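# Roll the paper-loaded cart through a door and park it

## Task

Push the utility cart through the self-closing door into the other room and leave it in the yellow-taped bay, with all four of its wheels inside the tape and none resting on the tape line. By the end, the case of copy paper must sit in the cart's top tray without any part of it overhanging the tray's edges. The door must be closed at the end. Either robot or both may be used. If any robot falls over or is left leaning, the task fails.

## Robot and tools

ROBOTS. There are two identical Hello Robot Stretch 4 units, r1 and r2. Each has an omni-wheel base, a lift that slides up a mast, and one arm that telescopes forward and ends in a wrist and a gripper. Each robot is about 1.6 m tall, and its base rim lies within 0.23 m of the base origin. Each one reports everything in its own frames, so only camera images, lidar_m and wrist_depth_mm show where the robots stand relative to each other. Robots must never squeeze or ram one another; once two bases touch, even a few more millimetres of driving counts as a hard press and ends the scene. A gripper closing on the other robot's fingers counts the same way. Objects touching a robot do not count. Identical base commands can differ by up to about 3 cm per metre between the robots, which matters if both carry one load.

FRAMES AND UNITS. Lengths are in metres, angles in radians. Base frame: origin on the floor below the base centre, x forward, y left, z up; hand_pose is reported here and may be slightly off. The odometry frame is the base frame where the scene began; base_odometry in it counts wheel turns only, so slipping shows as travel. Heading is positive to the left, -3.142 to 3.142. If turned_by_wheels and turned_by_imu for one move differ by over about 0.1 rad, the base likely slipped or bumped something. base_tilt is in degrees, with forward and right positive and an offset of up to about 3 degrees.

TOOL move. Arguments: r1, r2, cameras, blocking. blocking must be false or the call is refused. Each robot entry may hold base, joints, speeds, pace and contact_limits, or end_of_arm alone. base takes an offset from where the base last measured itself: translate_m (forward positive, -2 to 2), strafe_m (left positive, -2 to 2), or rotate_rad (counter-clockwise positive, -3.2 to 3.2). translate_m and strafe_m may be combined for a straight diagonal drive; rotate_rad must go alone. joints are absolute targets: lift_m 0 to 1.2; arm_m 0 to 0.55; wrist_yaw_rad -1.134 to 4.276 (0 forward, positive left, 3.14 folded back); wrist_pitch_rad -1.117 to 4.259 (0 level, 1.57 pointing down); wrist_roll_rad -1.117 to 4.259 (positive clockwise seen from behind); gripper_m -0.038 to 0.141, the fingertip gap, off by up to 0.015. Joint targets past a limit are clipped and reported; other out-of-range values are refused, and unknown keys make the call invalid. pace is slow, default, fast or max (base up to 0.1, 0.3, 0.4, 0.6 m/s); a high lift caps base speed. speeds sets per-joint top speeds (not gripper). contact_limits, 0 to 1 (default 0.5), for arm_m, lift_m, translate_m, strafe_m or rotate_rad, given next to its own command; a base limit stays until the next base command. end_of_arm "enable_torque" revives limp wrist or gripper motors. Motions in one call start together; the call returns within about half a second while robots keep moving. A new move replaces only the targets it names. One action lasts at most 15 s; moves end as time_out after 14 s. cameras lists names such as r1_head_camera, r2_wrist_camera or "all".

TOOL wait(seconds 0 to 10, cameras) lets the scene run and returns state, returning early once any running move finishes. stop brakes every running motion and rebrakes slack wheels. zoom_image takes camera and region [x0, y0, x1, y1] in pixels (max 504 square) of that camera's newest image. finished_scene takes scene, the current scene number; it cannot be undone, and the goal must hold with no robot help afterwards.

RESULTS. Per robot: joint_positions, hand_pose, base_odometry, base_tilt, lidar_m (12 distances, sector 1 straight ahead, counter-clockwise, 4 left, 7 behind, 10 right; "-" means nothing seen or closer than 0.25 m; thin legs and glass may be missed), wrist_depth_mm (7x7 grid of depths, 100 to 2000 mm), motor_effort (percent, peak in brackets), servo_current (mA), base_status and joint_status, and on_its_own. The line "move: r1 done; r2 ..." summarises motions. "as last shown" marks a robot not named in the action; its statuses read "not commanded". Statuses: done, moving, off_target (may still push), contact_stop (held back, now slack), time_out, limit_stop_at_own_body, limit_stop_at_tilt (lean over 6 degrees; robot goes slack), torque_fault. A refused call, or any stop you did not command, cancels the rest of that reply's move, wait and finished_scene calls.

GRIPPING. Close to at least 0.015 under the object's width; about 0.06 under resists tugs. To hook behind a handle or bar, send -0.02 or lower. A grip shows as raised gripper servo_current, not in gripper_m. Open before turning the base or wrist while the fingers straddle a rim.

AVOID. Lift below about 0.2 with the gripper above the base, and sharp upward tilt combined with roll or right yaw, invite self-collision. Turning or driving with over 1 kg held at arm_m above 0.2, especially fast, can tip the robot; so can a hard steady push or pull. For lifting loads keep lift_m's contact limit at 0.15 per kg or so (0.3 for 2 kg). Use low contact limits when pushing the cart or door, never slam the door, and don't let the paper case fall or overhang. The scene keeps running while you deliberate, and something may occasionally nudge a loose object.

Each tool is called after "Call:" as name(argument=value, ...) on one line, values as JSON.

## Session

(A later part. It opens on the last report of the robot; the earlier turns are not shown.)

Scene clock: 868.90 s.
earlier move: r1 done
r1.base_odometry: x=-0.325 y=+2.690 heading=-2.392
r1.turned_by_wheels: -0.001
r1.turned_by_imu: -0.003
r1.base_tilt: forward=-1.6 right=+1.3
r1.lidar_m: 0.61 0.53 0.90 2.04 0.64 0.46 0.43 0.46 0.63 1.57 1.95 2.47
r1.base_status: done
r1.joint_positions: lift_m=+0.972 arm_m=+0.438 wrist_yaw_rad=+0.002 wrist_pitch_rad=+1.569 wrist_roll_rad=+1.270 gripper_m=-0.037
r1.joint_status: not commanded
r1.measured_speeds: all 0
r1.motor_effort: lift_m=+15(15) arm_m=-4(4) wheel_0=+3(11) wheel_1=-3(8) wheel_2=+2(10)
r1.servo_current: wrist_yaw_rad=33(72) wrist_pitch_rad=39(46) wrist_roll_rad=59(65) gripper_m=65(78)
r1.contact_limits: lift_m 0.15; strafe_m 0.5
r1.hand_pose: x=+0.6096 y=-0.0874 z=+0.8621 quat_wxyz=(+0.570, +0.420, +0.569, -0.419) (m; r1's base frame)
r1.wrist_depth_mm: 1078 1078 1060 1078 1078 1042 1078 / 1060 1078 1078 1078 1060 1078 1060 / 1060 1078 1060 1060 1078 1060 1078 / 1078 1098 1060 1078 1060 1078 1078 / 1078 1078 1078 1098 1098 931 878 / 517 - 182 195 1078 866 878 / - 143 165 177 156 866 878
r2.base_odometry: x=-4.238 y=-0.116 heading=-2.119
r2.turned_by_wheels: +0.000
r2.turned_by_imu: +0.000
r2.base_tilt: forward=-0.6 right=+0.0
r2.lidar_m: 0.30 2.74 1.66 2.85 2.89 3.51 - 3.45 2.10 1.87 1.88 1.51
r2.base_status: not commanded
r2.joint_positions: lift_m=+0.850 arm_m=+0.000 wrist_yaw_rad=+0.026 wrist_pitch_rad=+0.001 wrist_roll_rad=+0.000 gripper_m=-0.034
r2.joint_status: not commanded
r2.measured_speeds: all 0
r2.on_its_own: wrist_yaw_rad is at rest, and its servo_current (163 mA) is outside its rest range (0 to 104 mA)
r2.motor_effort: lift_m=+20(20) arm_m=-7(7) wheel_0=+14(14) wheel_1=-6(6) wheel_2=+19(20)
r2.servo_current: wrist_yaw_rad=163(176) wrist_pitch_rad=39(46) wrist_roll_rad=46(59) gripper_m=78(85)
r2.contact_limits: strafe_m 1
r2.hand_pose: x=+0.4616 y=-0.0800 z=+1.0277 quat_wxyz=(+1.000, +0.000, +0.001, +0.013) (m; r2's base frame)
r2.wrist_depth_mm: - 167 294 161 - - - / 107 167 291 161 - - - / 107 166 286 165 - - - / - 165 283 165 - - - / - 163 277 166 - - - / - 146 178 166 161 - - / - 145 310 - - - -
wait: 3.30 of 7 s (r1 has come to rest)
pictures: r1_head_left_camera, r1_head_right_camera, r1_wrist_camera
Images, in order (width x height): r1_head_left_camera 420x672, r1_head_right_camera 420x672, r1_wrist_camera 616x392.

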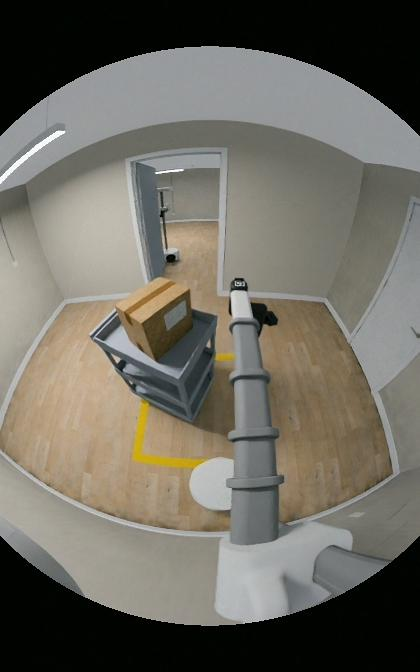

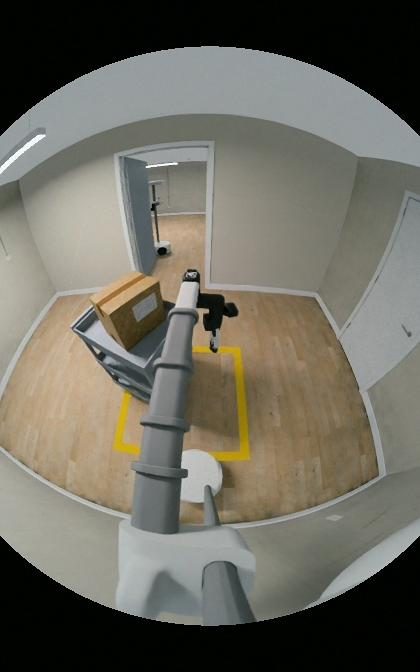

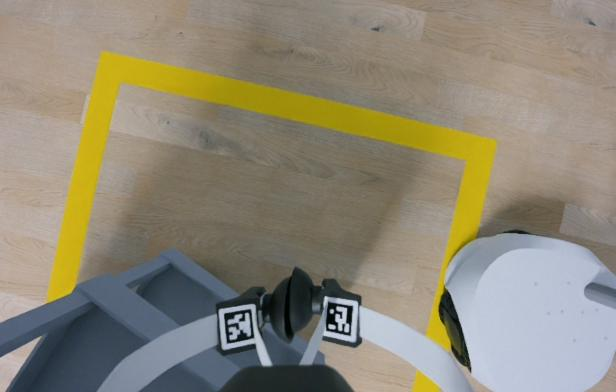

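Call:
move(r1={"joints":{"gripper_m":0.05,"lift_m":1.15}}, blocking=false)

Call:
wait(seconds=2)

Call:
move(r1={"joints":{"wrist_roll_rad":0.4},"base":{"strafe_m":0.22}}, blocking=false)

Call:
wait(seconds=3, cameras=["r1_wrist_camera","r1_head_camera"])

Scene clock: 877.23 s.
move: r1 moving
r1.base_odometry: x=-0.325 y=+2.690 heading=-2.392
r1.turned_by_wheels: +0.000
r1.turned_by_imu: +0.000
r1.base_tilt: forward=-1.6 right=+1.3
r1.lidar_m: 0.64 0.47 0.89 1.97 0.65 0.46 0.42 0.43 0.65 1.59 1.95 2.46
r1.base_status: not commanded
r1.joint_positions: lift_m=+1.010 arm_m=+0.438 wrist_yaw_rad=+0.002 wrist_pitch_rad=+1.569 wrist_roll_rad=+1.270 gripper_m=-0.012
r1.joint_status: lift_m moving; gripper_m moving
r1.measured_speeds: translate_m=+0.000 strafe_m=+0.000 rotate_rad=+0.000 lift_m=+0.146 arm_m=+0.000 wrist_yaw_rad=+0.000 wrist_pitch_rad=+0.000 wrist_roll_rad=+0.000
r1.motor_effort: lift_m=+25(26) arm_m=-4(4) wheel_0=+3(3) wheel_1=-2(3) wheel_2=+2(2)
r1.servo_current: wrist_yaw_rad=39(59) wrist_pitch_rad=39(46) wrist_roll_rad=59(59) gripper_m=59(72)
r1.contact_limits: strafe_m 0.5
r1.hand_pose: x=+0.6096 y=-0.0874 z=+0.8994 quat_wxyz=(+0.570, +0.420, +0.569, -0.419) (m; r1's base frame)
r1.wrist_depth_mm: 1098 1098 1118 1118 1098 1118 1118 / 1098 1098 1098 1118 1098 1098 1098 / 1118 1098 1098 1138 1098 1098 1118 / 1118 1118 1098 1098 1138 1118 1118 / 1118 1118 1118 1118 1118 946 917 / 517 - 186 193 1138 904 904 / - - 163 168 152 904 904
r2.base_odometry: x=-4.238 y=-0.116 heading=-2.119
r2.turned_by_wheels: +0.000
r2.turned_by_imu: +0.000
r2.base_tilt: forward=-0.6 right=+0.1
r2.lidar_m: 0.31 2.70 1.67 2.86 2.89 3.45 - 3.45 2.12 1.85 1.89 1.51
r2.base_status: not commanded
r2.joint_positions: lift_m=+0.850 arm_m=+0.000 wrist_yaw_rad=+0.026 wrist_pitch_rad=+0.001 wrist_roll_rad=+0.000 gripper_m=-0.034
r2.joint_status: not commanded
r2.measured_speeds: all 0
r2.motor_effort: lift_m=+20(20) arm_m=-7(7) wheel_0=+13(14) wheel_1=-6(6) wheel_2=+19(20)
r2.servo_current: wrist_yaw_rad=163(169) wrist_pitch_rad=33(46) wrist_roll_rad=52(59) gripper_m=78(78)
r2.contact_limits: strafe_m 1
r2.hand_pose: x=+0.4616 y=-0.0800 z=+1.0277 quat_wxyz=(+1.000, +0.000, +0.001, +0.013) (m; r2's base frame)
r2.wrist_depth_mm: - 168 294 162 - - - / 108 167 290 162 - - - / 107 167 287 165 - - - / - 165 283 166 - - - / - 163 276 166 - - - / - 145 179 167 161 - - / - 145 310 - - - -
pictures: none

Scene clock: 878.57 s.
earlier move: r1 done
r1.base_odometry: x=-0.325 y=+2.690 heading=-2.392
r1.turned_by_wheels: +0.000
r1.turned_by_imu: +0.000
r1.base_tilt: forward=-1.5 right=+1.3
r1.lidar_m: 0.63 0.50 0.90 2.02 0.66 0.45 0.41 0.42 0.63 1.55 1.94 2.48
r1.base_status: not commanded
r1.joint_positions: lift_m=+1.150 arm_m=+0.438 wrist_yaw_rad=+0.002 wrist_pitch_rad=+1.569 wrist_roll_rad=+1.270 gripper_m=+0.050
r1.joint_status: all done
r1.measured_speeds: all 0
r1.motor_effort: lift_m=+24(28) arm_m=-3(4) wheel_0=+3(4) wheel_1=-2(3) wheel_2=+2(3)
r1.servo_current: wrist_yaw_rad=52(72) wrist_pitch_rad=46(46) wrist_roll_rad=52(65) gripper_m=46(85)
r1.contact_limits: strafe_m 0.5
r1.hand_pose: x=+0.6096 y=-0.0874 z=+1.0393 quat_wxyz=(+0.570, +0.420, +0.569, -0.419) (m; r1's base frame)
r1.wrist_depth_mm: 1255 1255 1281 1229 1281 1255 1255 / 1229 1281 1255 1281 1255 1255 1255 / 1229 1255 1281 1229 1255 1255 1255 / 1255 1229 1229 1255 1255 1255 1255 / 1255 1255 1255 1255 1255 1060 1255 / 466 - 193 1255 190 1042 1042 / 430 413 - 143 1255 1042 1255
r2.base_odometry: x=-4.238 y=-0.116 heading=-2.119
r2.turned_by_wheels: +0.000
r2.turned_by_imu: +0.000
r2.base_tilt: forward=-0.6 right=+0.0
r2.lidar_m: 0.31 2.72 1.66 2.87 2.87 3.49 - 3.45 2.11 1.86 1.89 1.47
r2.base_status: not commanded
r2.joint_positions: lift_m=+0.850 arm_m=+0.000 wrist_yaw_rad=+0.026 wrist_pitch_rad=+0.001 wrist_roll_rad=+0.000 gripper_m=-0.034
r2.joint_status: not commanded
r2.measured_speeds: all 0
r2.on_its_own: wrist_yaw_rad is at rest, and its servo_current (169 mA) is outside its rest range (0 to 104 mA)
r2.motor_effort: lift_m=+20(20) arm_m=-7(7) wheel_0=+14(14) wheel_1=-6(6) wheel_2=+19(20)
r2.servo_current: wrist_yaw_rad=169(176) wrist_pitch_rad=39(46) wrist_roll_rad=33(59) gripper_m=72(85)
r2.contact_limits: strafe_m 1
r2.hand_pose: x=+0.4616 y=-0.0800 z=+1.0277 quat_wxyz=(+1.000, +0.000, +0.001, +0.013) (m; r2's base frame)
r2.wrist_depth_mm: - 167 293 161 - - - / 107 167 290 162 - - - / 107 166 287 165 - - - / - 165 283 165 - - - / - 163 277 166 - - - / - 146 179 166 160 - - / - 145 310 - - - -
wait: 1.33 of 2 s (r1 has come to rest)
pictures: none

Scene clock: 879.07 s.
move: r1 moving
r1.base_odometry: x=-0.300 y=+2.664 heading=-2.392
r1.turned_by_wheels: +0.000
r1.turned_by_imu: +0.000
r1.base_tilt: forward=-1.6 right=+1.3
r1.lidar_m: 0.62 0.49 0.93 2.01 0.64 0.46 0.41 0.45 0.60 1.56 1.98 2.46
r1.base_status: strafe_m moving
r1.joint_positions: lift_m=+1.150 arm_m=+0.438 wrist_yaw_rad=+0.002 wrist_pitch_rad=+1.569 wrist_roll_rad=+0.688 gripper_m=+0.050
r1.joint_status: wrist_roll_rad moving
r1.measured_speeds: translate_m=-0.001 strafe_m=+0.140 rotate_rad=+0.005 lift_m=+0.000 arm_m=+0.000 wrist_yaw_rad=+0.000 wrist_pitch_rad=+0.000 wrist_roll_rad=-1.819
r1.motor_effort: lift_m=+24(24) arm_m=-4(4) wheel_0=-9(10) wheel_1=+9(10) wheel_2=+0(2)
r1.servo_current: wrist_yaw_rad=52(59) wrist_pitch_rad=39(46) wrist_roll_rad=117(117) gripper_m=46(46)
r1.hand_pose: x=+0.6096 y=-0.0874 z=+1.0393 quat_wxyz=(+0.667, +0.238, +0.665, -0.238) (m; r1's base frame)
r1.wrist_depth_mm: 1229 1255 1281 1229 1255 1255 1255 / 1255 1255 1281 1205 1229 1229 1255 / 1229 1255 1281 1255 1255 1281 1229 / 452 564 1255 1255 1229 1229 1255 / 466 445 1281 1229 1281 1281 1229 / 466 439 193 1281 190 1281 1255 / 462 402 186 155 1025 1042 1255
r2.base_odometry: x=-4.238 y=-0.116 heading=-2.119
r2.turned_by_wheels: +0.000
r2.turned_by_imu: +0.000
r2.base_tilt: forward=-0.6 right=-0.1
r2.lidar_m: 0.29 2.67 1.67 2.87 2.89 3.47 - 3.46 2.12 1.87 1.87 1.52
r2.base_status: not commanded
r2.joint_positions: lift_m=+0.850 arm_m=+0.000 wrist_yaw_rad=+0.026 wrist_pitch_rad=+0.001 wrist_roll_rad=+0.000 gripper_m=-0.034
r2.joint_status: not commanded
r2.measured_speeds: all 0
r2.motor_effort: lift_m=+20(20) arm_m=-7(7) wheel_0=+14(14) wheel_1=-6(6) wheel_2=+19(20)
r2.servo_current: wrist_yaw_rad=169(176) wrist_pitch_rad=39(52) wrist_roll_rad=52(52) gripper_m=78(85)
r2.contact_limits: strafe_m 1
r2.hand_pose: x=+0.4616 y=-0.0800 z=+1.0277 quat_wxyz=(+1.000, +0.000, +0.001, +0.013) (m; r2's base frame)
r2.wrist_depth_mm: - 167 294 161 - - - / 107 167 290 162 - - - / 107 166 286 165 - - - / - 165 285 165 - - - / - 163 276 166 - - - / - 146 179 166 160 - - / - 145 310 - - - -
pictures: none

Scene clock: 880.60 s.
earlier move: r1 done
r1.base_odometry: x=-0.175 y=+2.529 heading=-2.392
r1.turned_by_wheels: +0.000
r1.turned_by_imu: +0.001
r1.base_tilt: forward=-1.5 right=+1.3
r1.lidar_m: 0.47 0.53 2.74 2.05 0.65 0.47 0.43 0.47 0.63 1.59 2.17 2.44
r1.base_status: done
r1.joint_positions: lift_m=+1.150 arm_m=+0.438 wrist_yaw_rad=+0.002 wrist_pitch_rad=+1.569 wrist_roll_rad=+0.402 gripper_m=+0.050
r1.joint_status: all done
r1.measured_speeds: all 0
r1.motor_effort: lift_m=+24(24) arm_m=-4(4) wheel_0=-1(11) wheel_1=+0(10) wheel_2=+0(2)
r1.servo_current: wrist_yaw_rad=59(65) wrist_pitch_rad=46(52) wrist_roll_rad=65(117) gripper_m=39(52)
r1.hand_pose: x=+0.6096 y=-0.0874 z=+1.0394 quat_wxyz=(+0.694, +0.141, +0.692, -0.141) (m; r1's base frame)
r1.wrist_depth_mm: 264 462 466 1255 1255 1281 1255 / 281 399 466 1255 1255 1229 1255 / 289 421 466 1229 1255 1255 1255 / 289 442 466 1229 1229 1255 1255 / 307 455 462 1255 1255 1255 1229 / 315 466 195 1229 190 1255 1281 / 312 421 466 143 1060 1229 1255
r2.base_odometry: x=-4.238 y=-0.116 heading=-2.119
r2.turned_by_wheels: +0.000
r2.turned_by_imu: +0.000
r2.base_tilt: forward=-0.6 right=+0.0
r2.lidar_m: 0.30 2.71 1.67 2.85 2.89 3.47 - 3.46 2.12 1.87 1.91 1.50
r2.base_status: not commanded
r2.joint_positions: lift_m=+0.850 arm_m=+0.000 wrist_yaw_rad=+0.026 wrist_pitch_rad=+0.001 wrist_roll_rad=+0.000 gripper_m=-0.034
r2.joint_status: not commanded
r2.measured_speeds: all 0
r2.on_its_own: wrist_yaw_rad is at rest, and its servo_current (163 mA) is outside its rest range (0 to 104 mA)
r2.motor_effort: lift_m=+20(20) arm_m=-7(7) wheel_0=+14(14) wheel_1=-6(6) wheel_2=+19(20)
r2.servo_current: wrist_yaw_rad=163(176) wrist_pitch_rad=46(52) wrist_roll_rad=46(52) gripper_m=78(85)
r2.contact_limits: strafe_m 1
r2.hand_pose: x=+0.4616 y=-0.0800 z=+1.0277 quat_wxyz=(+1.000, +0.000, +0.001, +0.013) (m; r2's base frame)
r2.wrist_depth_mm: - 167 294 161 - - - / 107 167 291 161 - - - / 107 166 286 164 - - - / - 165 285 165 - - - / - 162 277 166 - - - / - 146 179 167 161 - - / - 145 309 - - - -
wait: 1.53 of 3 s (r1 has come to rest)
pictures: r1_head_camera, r1_wrist_camera
Images, in order (width x height): r1_head_camera 420x560, r1_wrist_camera 616x392.

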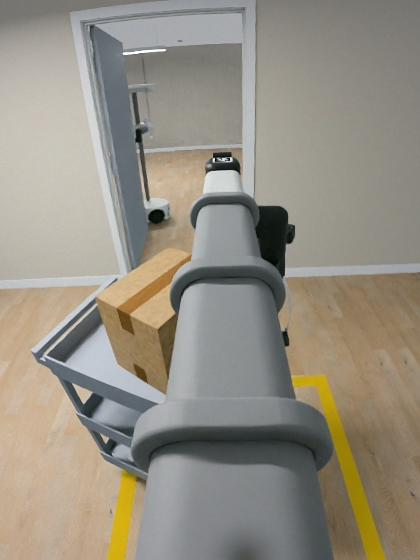

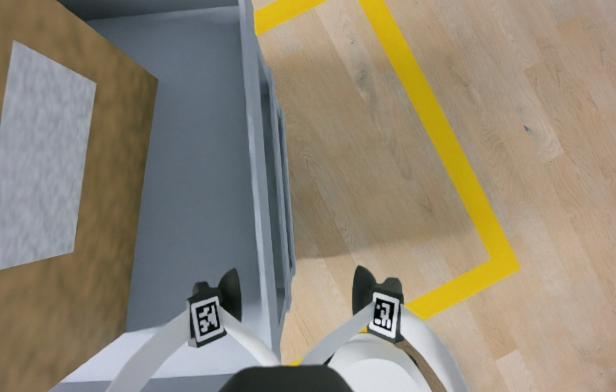

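Call:
move(r1={"joints":{"arm_m":0.523,"wrist_roll_rad":0.34},"base":{"strafe_m":0.024}}, blocking=false)

Call:
wait(seconds=2)

Call:
move(r1={"joints":{"lift_m":0.965},"contact_limits":{"lift_m":0.15}}, blocking=false)

Call:
wait(seconds=2, cameras=["r1_wrist_camera"])

Call:
move(r1={"joints":{"gripper_m":-0.038}}, blocking=false)

Call:
wait(seconds=1.5, cameras=["r1_wrist_camera"])

Scene clock: 902.27 s.
move: r1 moving
r1.base_odometry: x=-0.159 y=+2.512 heading=-2.392
r1.turned_by_wheels: +0.000
r1.turned_by_imu: +0.000
r1.base_tilt: forward=-1.6 right=+1.3
r1.lidar_m: 0.46 0.53 2.72 2.03 0.66 0.46 0.43 0.45 0.65 1.61 2.18 2.45
r1.base_status: strafe_m moving
r1.joint_positions: lift_m=+1.150 arm_m=+0.488 wrist_yaw_rad=+0.002 wrist_pitch_rad=+1.569 wrist_roll_rad=+0.342 gripper_m=+0.050
r1.joint_status: arm_m moving; wrist_roll_rad moving
r1.measured_speeds: translate_m=+0.000 strafe_m=+0.023 rotate_rad=-0.001 lift_m=+0.000 arm_m=+0.174 wrist_yaw_rad=+0.000 wrist_pitch_rad=+0.000 wrist_roll_rad=+0.000
r1.motor_effort: lift_m=+24(24) arm_m=+3(7) wheel_0=-1(11) wheel_1=+1(9) wheel_2=+1(1)
r1.servo_current: wrist_yaw_rad=46(59) wrist_pitch_rad=39(46) wrist_roll_rad=39(65) gripper_m=46(46)
r1.hand_pose: x=+0.6596 y=-0.0874 z=+1.0394 quat_wxyz=(+0.698, +0.120, +0.696, -0.120) (m; r1's base frame)
r1.wrist_depth_mm: 203 415 459 1255 1255 1281 1255 / 211 306 466 1255 1229 1255 1255 / 223 327 462 1255 1255 1281 1255 / 236 340 462 1229 1255 1255 1229 / 235 362 466 1229 1255 1255 1255 / 244 384 195 466 191 1255 1255 / 260 325 466 154 1255 1255 1281
r2.base_odometry: x=-4.238 y=-0.116 heading=-2.119
r2.turned_by_wheels: +0.000
r2.turned_by_imu: +0.000
r2.base_tilt: forward=-0.6 right=+0.1
r2.lidar_m: 0.28 2.72 1.66 2.86 2.88 3.47 - 3.43 2.14 1.87 1.89 1.51
r2.base_status: not commanded
r2.joint_positions: lift_m=+0.850 arm_m=+0.000 wrist_yaw_rad=+0.026 wrist_pitch_rad=+0.001 wrist_roll_rad=+0.000 gripper_m=-0.034
r2.joint_status: not commanded
r2.measured_speeds: all 0
r2.motor_effort: lift_m=+20(20) arm_m=-7(7) wheel_0=+14(14) wheel_1=-6(6) wheel_2=+19(20)
r2.servo_current: wrist_yaw_rad=150(163) wrist_pitch_rad=39(46) wrist_roll_rad=46(65) gripper_m=78(78)
r2.contact_limits: strafe_m 1
r2.hand_pose: x=+0.4616 y=-0.0800 z=+1.0277 quat_wxyz=(+1.000, +0.000, +0.001, +0.013) (m; r2's base frame)
r2.wrist_depth_mm: - 167 294 161 - - - / 107 167 291 162 - - - / 107 166 286 165 - - - / - 165 283 166 - - - / - 162 276 166 - - - / - 146 179 166 161 - - / - 145 309 - - - -
pictures: none

Scene clock: 902.97 s.
earlier move: r1 done
r1.base_odometry: x=-0.158 y=+2.512 heading=-2.392
r1.turned_by_wheels: +0.000
r1.turned_by_imu: +0.000
r1.base_tilt: forward=-1.6 right=+1.3
r1.lidar_m: 0.47 0.56 2.72 2.04 0.67 0.45 0.42 0.44 0.63 1.60 2.19 2.43
r1.base_status: done
r1.joint_positions: lift_m=+1.150 arm_m=+0.523 wrist_yaw_rad=+0.002 wrist_pitch_rad=+1.569 wrist_roll_rad=+0.342 gripper_m=+0.050
r1.joint_status: all done
r1.measured_speeds: all 0
r1.motor_effort: lift_m=+24(24) arm_m=+4(7) wheel_0=+2(11) wheel_1=+1(9) wheel_2=+0(1)
r1.servo_current: wrist_yaw_rad=46(72) wrist_pitch_rad=39(52) wrist_roll_rad=59(72) gripper_m=46(46)
r1.hand_pose: x=+0.6946 y=-0.0874 z=+1.0394 quat_wxyz=(+0.698, +0.120, +0.696, -0.120) (m; r1's base frame)
r1.wrist_depth_mm: 189 1229 1281 1281 1229 1229 1255 / 188 247 466 462 1255 1255 1229 / 189 263 466 466 1255 1255 1255 / 191 283 466 466 1281 1255 1255 / 204 304 466 466 1255 1255 1255 / 213 329 195 469 191 1255 1281 / 223 283 466 155 1255 1229 1255
r2.base_odometry: x=-4.238 y=-0.116 heading=-2.119
r2.turned_by_wheels: +0.000
r2.turned_by_imu: +0.000
r2.base_tilt: forward=-0.6 right=+0.0
r2.lidar_m: 0.31 2.72 1.67 2.86 2.88 3.48 - 3.43 2.13 1.89 1.89 1.48
r2.base_status: not commanded
r2.joint_positions: lift_m=+0.850 arm_m=+0.000 wrist_yaw_rad=+0.026 wrist_pitch_rad=+0.001 wrist_roll_rad=+0.000 gripper_m=-0.034
r2.joint_status: not commanded
r2.measured_speeds: all 0
r2.on_its_own: wrist_yaw_rad is at rest, and its servo_current (156 mA) is outside its rest range (0 to 104 mA)
r2.motor_effort: lift_m=+20(20) arm_m=-7(7) wheel_0=+14(14) wheel_1=-6(6) wheel_2=+19(20)
r2.servo_current: wrist_yaw_rad=156(169) wrist_pitch_rad=39(46) wrist_roll_rad=39(65) gripper_m=72(78)
r2.contact_limits: strafe_m 1
r2.hand_pose: x=+0.4616 y=-0.0800 z=+1.0277 quat_wxyz=(+1.000, +0.000, +0.001, +0.013) (m; r2's base frame)
r2.wrist_depth_mm: - 167 296 161 - - - / 107 167 291 162 - - - / 107 166 287 165 - - - / - 165 283 166 - - - / - 162 276 167 - - - / - 146 179 166 160 - - / - 145 310 - - - -
wait: 0.70 of 2 s (r1 has come to rest)
pictures: none

Scene clock: 903.47 s.
move: r1 moving
r1.base_odometry: x=-0.158 y=+2.512 heading=-2.392
r1.turned_by_wheels: +0.000
r1.turned_by_imu: +0.000
r1.base_tilt: forward=-1.6 right=+1.3
r1.lidar_m: 0.47 0.53 2.72 1.99 0.66 0.47 0.42 0.45 0.63 1.62 2.17 2.47
r1.base_status: not commanded
r1.joint_positions: lift_m=+1.112 arm_m=+0.523 wrist_yaw_rad=+0.002 wrist_pitch_rad=+1.569 wrist_roll_rad=+0.342 gripper_m=+0.050
r1.joint_status: lift_m moving
r1.measured_speeds: translate_m=+0.000 strafe_m=+0.000 rotate_rad=+0.000 lift_m=-0.146 arm_m=+0.000 wrist_yaw_rad=+0.000 wrist_pitch_rad=+0.000 wrist_roll_rad=+0.000
r1.motor_effort: lift_m=+8(22) arm_m=+4(5) wheel_0=+2(2) wheel_1=+1(1) wheel_2=+0(0)
r1.servo_current: wrist_yaw_rad=52(59) wrist_pitch_rad=52(52) wrist_roll_rad=59(72) gripper_m=39(46)
r1.contact_limits: lift_m 0.15
r1.hand_pose: x=+0.6946 y=-0.0874 z=+1.0023 quat_wxyz=(+0.698, +0.120, +0.696, -0.120) (m; r1's base frame)
r1.wrist_depth_mm: 164 377 407 430 1205 1205 1205 / 172 248 433 427 1229 1229 1229 / 182 265 427 430 1229 1205 1229 / 200 279 433 430 1229 1229 1229 / 202 306 430 433 1229 1205 1205 / 213 329 195 433 190 1229 1255 / 216 278 433 143 1255 1229 1205
r2.base_odometry: x=-4.238 y=-0.116 heading=-2.119
r2.turned_by_wheels: +0.000
r2.turned_by_imu: +0.000
r2.base_tilt: forward=-0.6 right=+0.0
r2.lidar_m: 0.32 2.71 1.67 2.87 2.90 3.45 - 3.43 2.15 1.88 1.88 1.50
r2.base_status: not commanded
r2.joint_positions: lift_m=+0.850 arm_m=+0.000 wrist_yaw_rad=+0.026 wrist_pitch_rad=+0.001 wrist_roll_rad=+0.000 gripper_m=-0.034
r2.joint_status: not commanded
r2.measured_speeds: all 0
r2.motor_effort: lift_m=+20(20) arm_m=-7(7) wheel_0=+14(14) wheel_1=-6(6) wheel_2=+19(20)
r2.servo_current: wrist_yaw_rad=176(176) wrist_pitch_rad=39(46) wrist_roll_rad=59(59) gripper_m=72(78)
r2.contact_limits: strafe_m 1
r2.hand_pose: x=+0.4616 y=-0.0800 z=+1.0277 quat_wxyz=(+1.000, +0.000, +0.001, +0.013) (m; r2's base frame)
r2.wrist_depth_mm: - 167 294 161 - - - / 107 167 290 162 - - - / 107 167 286 165 - - - / - 165 283 166 - - - / - 163 277 165 - - - / - 145 179 167 160 - - / - 145 309 - - - -
pictures: none

Scene clock: 904.83 s.
earlier move: r1 done
r1.base_odometry: x=-0.158 y=+2.512 heading=-2.392
r1.turned_by_wheels: +0.000
r1.turned_by_imu: +0.000
r1.base_tilt: forward=-1.6 right=+1.3
r1.lidar_m: 0.44 0.55 2.73 2.05 0.69 0.45 0.42 0.45 0.63 1.63 2.19 2.45
r1.base_status: not commanded
r1.joint_positions: lift_m=+0.965 arm_m=+0.523 wrist_yaw_rad=+0.002 wrist_pitch_rad=+1.569 wrist_roll_rad=+0.342 gripper_m=+0.050
r1.joint_status: all done
r1.measured_speeds: all 0
r1.motor_effort: lift_m=+12(22) arm_m=+4(5) wheel_0=+2(2) wheel_1=+0(1) wheel_2=+0(0)
r1.servo_current: wrist_yaw_rad=39(59) wrist_pitch_rad=46(52) wrist_roll_rad=39(72) gripper_m=46(46)
r1.contact_limits: lift_m 0.15
r1.hand_pose: x=+0.6946 y=-0.0874 z=+0.8553 quat_wxyz=(+0.698, +0.120, +0.696, -0.120) (m; r1's base frame)
r1.wrist_depth_mm: 167 281 282 282 1060 1078 1078 / 172 248 283 282 1060 1078 1078 / 183 262 283 283 1060 1060 1098 / 200 277 283 283 1078 1078 1078 / 202 282 283 282 1078 1060 1060 / 212 281 195 283 191 1078 1060 / 223 276 282 143 1078 1060 1060
r2.base_odometry: x=-4.238 y=-0.116 heading=-2.119
r2.turned_by_wheels: +0.000
r2.turned_by_imu: +0.000
r2.base_tilt: forward=-0.6 right=+0.0
r2.lidar_m: 0.30 2.72 1.64 2.88 2.86 3.47 - 3.43 2.14 1.89 1.87 1.51
r2.base_status: not commanded
r2.joint_positions: lift_m=+0.850 arm_m=+0.000 wrist_yaw_rad=+0.026 wrist_pitch_rad=+0.001 wrist_roll_rad=+0.000 gripper_m=-0.034
r2.joint_status: not commanded
r2.measured_speeds: all 0
r2.on_its_own: wrist_yaw_rad is at rest, and its servo_current (169 mA) is outside its rest range (0 to 104 mA)
r2.motor_effort: lift_m=+20(20) arm_m=-7(7) wheel_0=+14(14) wheel_1=-6(6) wheel_2=+19(20)
r2.servo_current: wrist_yaw_rad=169(176) wrist_pitch_rad=39(46) wrist_roll_rad=46(59) gripper_m=78(85)
r2.contact_limits: strafe_m 1
r2.hand_pose: x=+0.4616 y=-0.0800 z=+1.0277 quat_wxyz=(+1.000, +0.000, +0.001, +0.013) (m; r2's base frame)
r2.wrist_depth_mm: - 167 294 162 - - - / 107 167 290 162 - - - / 107 166 287 165 - - - / - 165 283 166 - - - / - 163 277 166 - - - / - 146 179 167 160 - - / - 145 309 - - - -
wait: 1.37 of 2 s (r1 has come to rest)
pictures: r1_wrist_camera
Images, in order (width x height): r1_wrist_camera 616x392.

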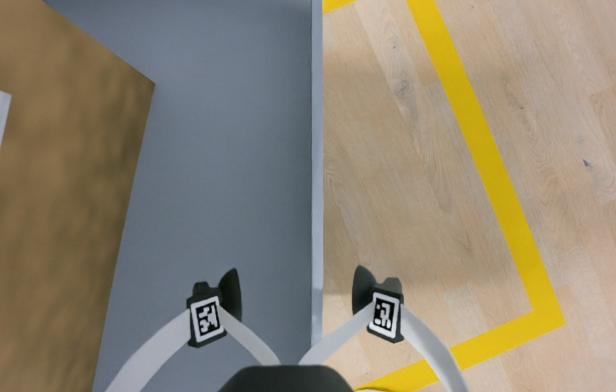

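Scene clock: 905.33 s.
move: r1 moving
r1.base_odometry: x=-0.158 y=+2.512 heading=-2.392
r1.turned_by_wheels: +0.000
r1.turned_by_imu: +0.000
r1.base_tilt: forward=-1.6 right=+1.3
r1.lidar_m: 0.47 0.56 2.73 2.06 0.63 0.45 0.42 0.47 0.63 1.61 2.19 2.47
r1.base_status: not commanded
r1.joint_positions: lift_m=+0.965 arm_m=+0.523 wrist_yaw_rad=+0.002 wrist_pitch_rad=+1.569 wrist_roll_rad=+0.342 gripper_m=+0.031
r1.joint_status: gripper_m moving
r1.measured_speeds: all 0
r1.motor_effort: lift_m=+12(12) arm_m=+4(4) wheel_0=+2(2) wheel_1=+1(1) wheel_2=+0(0)
r1.servo_current: wrist_yaw_rad=59(59) wrist_pitch_rad=39(46) wrist_roll_rad=59(59) gripper_m=111(111)
r1.contact_limits: lift_m 0.15
r1.hand_pose: x=+0.6946 y=-0.0874 z=+0.8553 quat_wxyz=(+0.698, +0.120, +0.696, -0.120) (m; r1's base frame)
r1.wrist_depth_mm: 167 282 282 281 1078 1060 1060 / 172 248 282 282 1060 1060 1060 / 182 263 282 282 1060 1078 1060 / 200 277 283 282 1078 1078 1060 / 202 282 282 281 1078 1078 1078 / 213 282 198 283 190 1078 1098 / 224 278 282 138 1060 - 1078
r2.base_odometry: x=-4.238 y=-0.116 heading=-2.119
r2.turned_by_wheels: +0.000
r2.turned_by_imu: +0.000
r2.base_tilt: forward=-0.6 right=+0.0
r2.lidar_m: 0.31 2.72 1.67 2.88 2.89 3.46 - 3.42 2.10 1.87 1.90 1.51
r2.base_status: not commanded
r2.joint_positions: lift_m=+0.850 arm_m=+0.000 wrist_yaw_rad=+0.026 wrist_pitch_rad=+0.001 wrist_roll_rad=+0.000 gripper_m=-0.034
r2.joint_status: not commanded
r2.measured_speeds: all 0
r2.motor_effort: lift_m=+20(20) arm_m=-7(7) wheel_0=+14(14) wheel_1=-6(6) wheel_2=+19(20)
r2.servo_current: wrist_yaw_rad=163(169) wrist_pitch_rad=52(52) wrist_roll_rad=46(59) gripper_m=78(85)
r2.contact_limits: strafe_m 1
r2.hand_pose: x=+0.4616 y=-0.0800 z=+1.0277 quat_wxyz=(+1.000, +0.000, +0.001, +0.013) (m; r2's base frame)
r2.wrist_depth_mm: - 167 294 161 - - - / 107 167 290 162 - - - / 107 166 287 165 - - - / - 165 283 166 - - - / - 162 277 165 - - - / - 146 179 167 160 - - / - 145 310 - - - -
pictures: none

Scene clock: 906.40 s.
earlier move: r1 done
r1.base_odometry: x=-0.158 y=+2.512 heading=-2.393
r1.turned_by_wheels: +0.000
r1.turned_by_imu: -0.001
r1.base_tilt: forward=-1.6 right=+1.3
r1.lidar_m: 0.45 0.53 2.71 2.05 0.66 0.47 0.42 0.45 0.64 1.59 2.17 2.44
r1.base_status: not commanded
r1.joint_positions: lift_m=+0.965 arm_m=+0.523 wrist_yaw_rad=+0.002 wrist_pitch_rad=+1.569 wrist_roll_rad=+0.342 gripper_m=-0.037
r1.joint_status: all done
r1.measured_speeds: all 0
r1.motor_effort: lift_m=+15(15) arm_m=+4(4) wheel_0=-2(2) wheel_1=+0(1) wheel_2=-2(2)
r1.servo_current: wrist_yaw_rad=46(72) wrist_pitch_rad=39(46) wrist_roll_rad=46(59) gripper_m=78(143)
r1.contact_limits: lift_m 0.15
r1.hand_pose: x=+0.6945 y=-0.0874 z=+0.8551 quat_wxyz=(+0.697, +0.120, +0.696, -0.120) (m; r1's base frame)
r1.wrist_depth_mm: 182 277 277 278 1078 1060 1060 / 189 272 278 278 1078 1078 1060 / 198 277 279 278 1078 1060 1078 / 206 278 279 279 1060 1098 1078 / 216 278 279 278 1078 1060 1042 / 226 279 208 201 179 1078 1098 / 235 281 282 211 1078 137 1098
r2.base_odometry: x=-4.238 y=-0.116 heading=-2.119
r2.turned_by_wheels: +0.000
r2.turned_by_imu: +0.000
r2.base_tilt: forward=-0.6 right=+0.0
r2.lidar_m: 0.32 2.73 1.67 2.88 2.89 3.47 - 3.45 2.10 1.87 1.89 1.51
r2.base_status: not commanded
r2.joint_positions: lift_m=+0.850 arm_m=+0.000 wrist_yaw_rad=+0.026 wrist_pitch_rad=+0.001 wrist_roll_rad=+0.000 gripper_m=-0.034
r2.joint_status: not commanded
r2.measured_speeds: all 0
r2.on_its_own: wrist_yaw_rad is at rest, and its servo_current (156 mA) is outside its rest range (0 to 104 mA)
r2.motor_effort: lift_m=+20(20) arm_m=-7(7) wheel_0=+14(15) wheel_1=-6(6) wheel_2=+19(20)
r2.servo_current: wrist_yaw_rad=156(176) wrist_pitch_rad=39(52) wrist_roll_rad=39(59) gripper_m=78(85)
r2.contact_limits: strafe_m 1
r2.hand_pose: x=+0.4616 y=-0.0800 z=+1.0277 quat_wxyz=(+1.000, +0.000, +0.001, +0.013) (m; r2's base frame)
r2.wrist_depth_mm: - 167 294 162 - - - / 107 167 291 162 - - - / 107 166 286 165 - - - / - 165 283 166 - - - / - 162 276 166 - - - / - 146 179 167 160 - - / - 145 310 - - - -
wait: 1.07 of 1.5 s (r1 has come to rest)
pictures: r1_wrist_camera
Images, in order (width x height): r1_wrist_camera 616x392.

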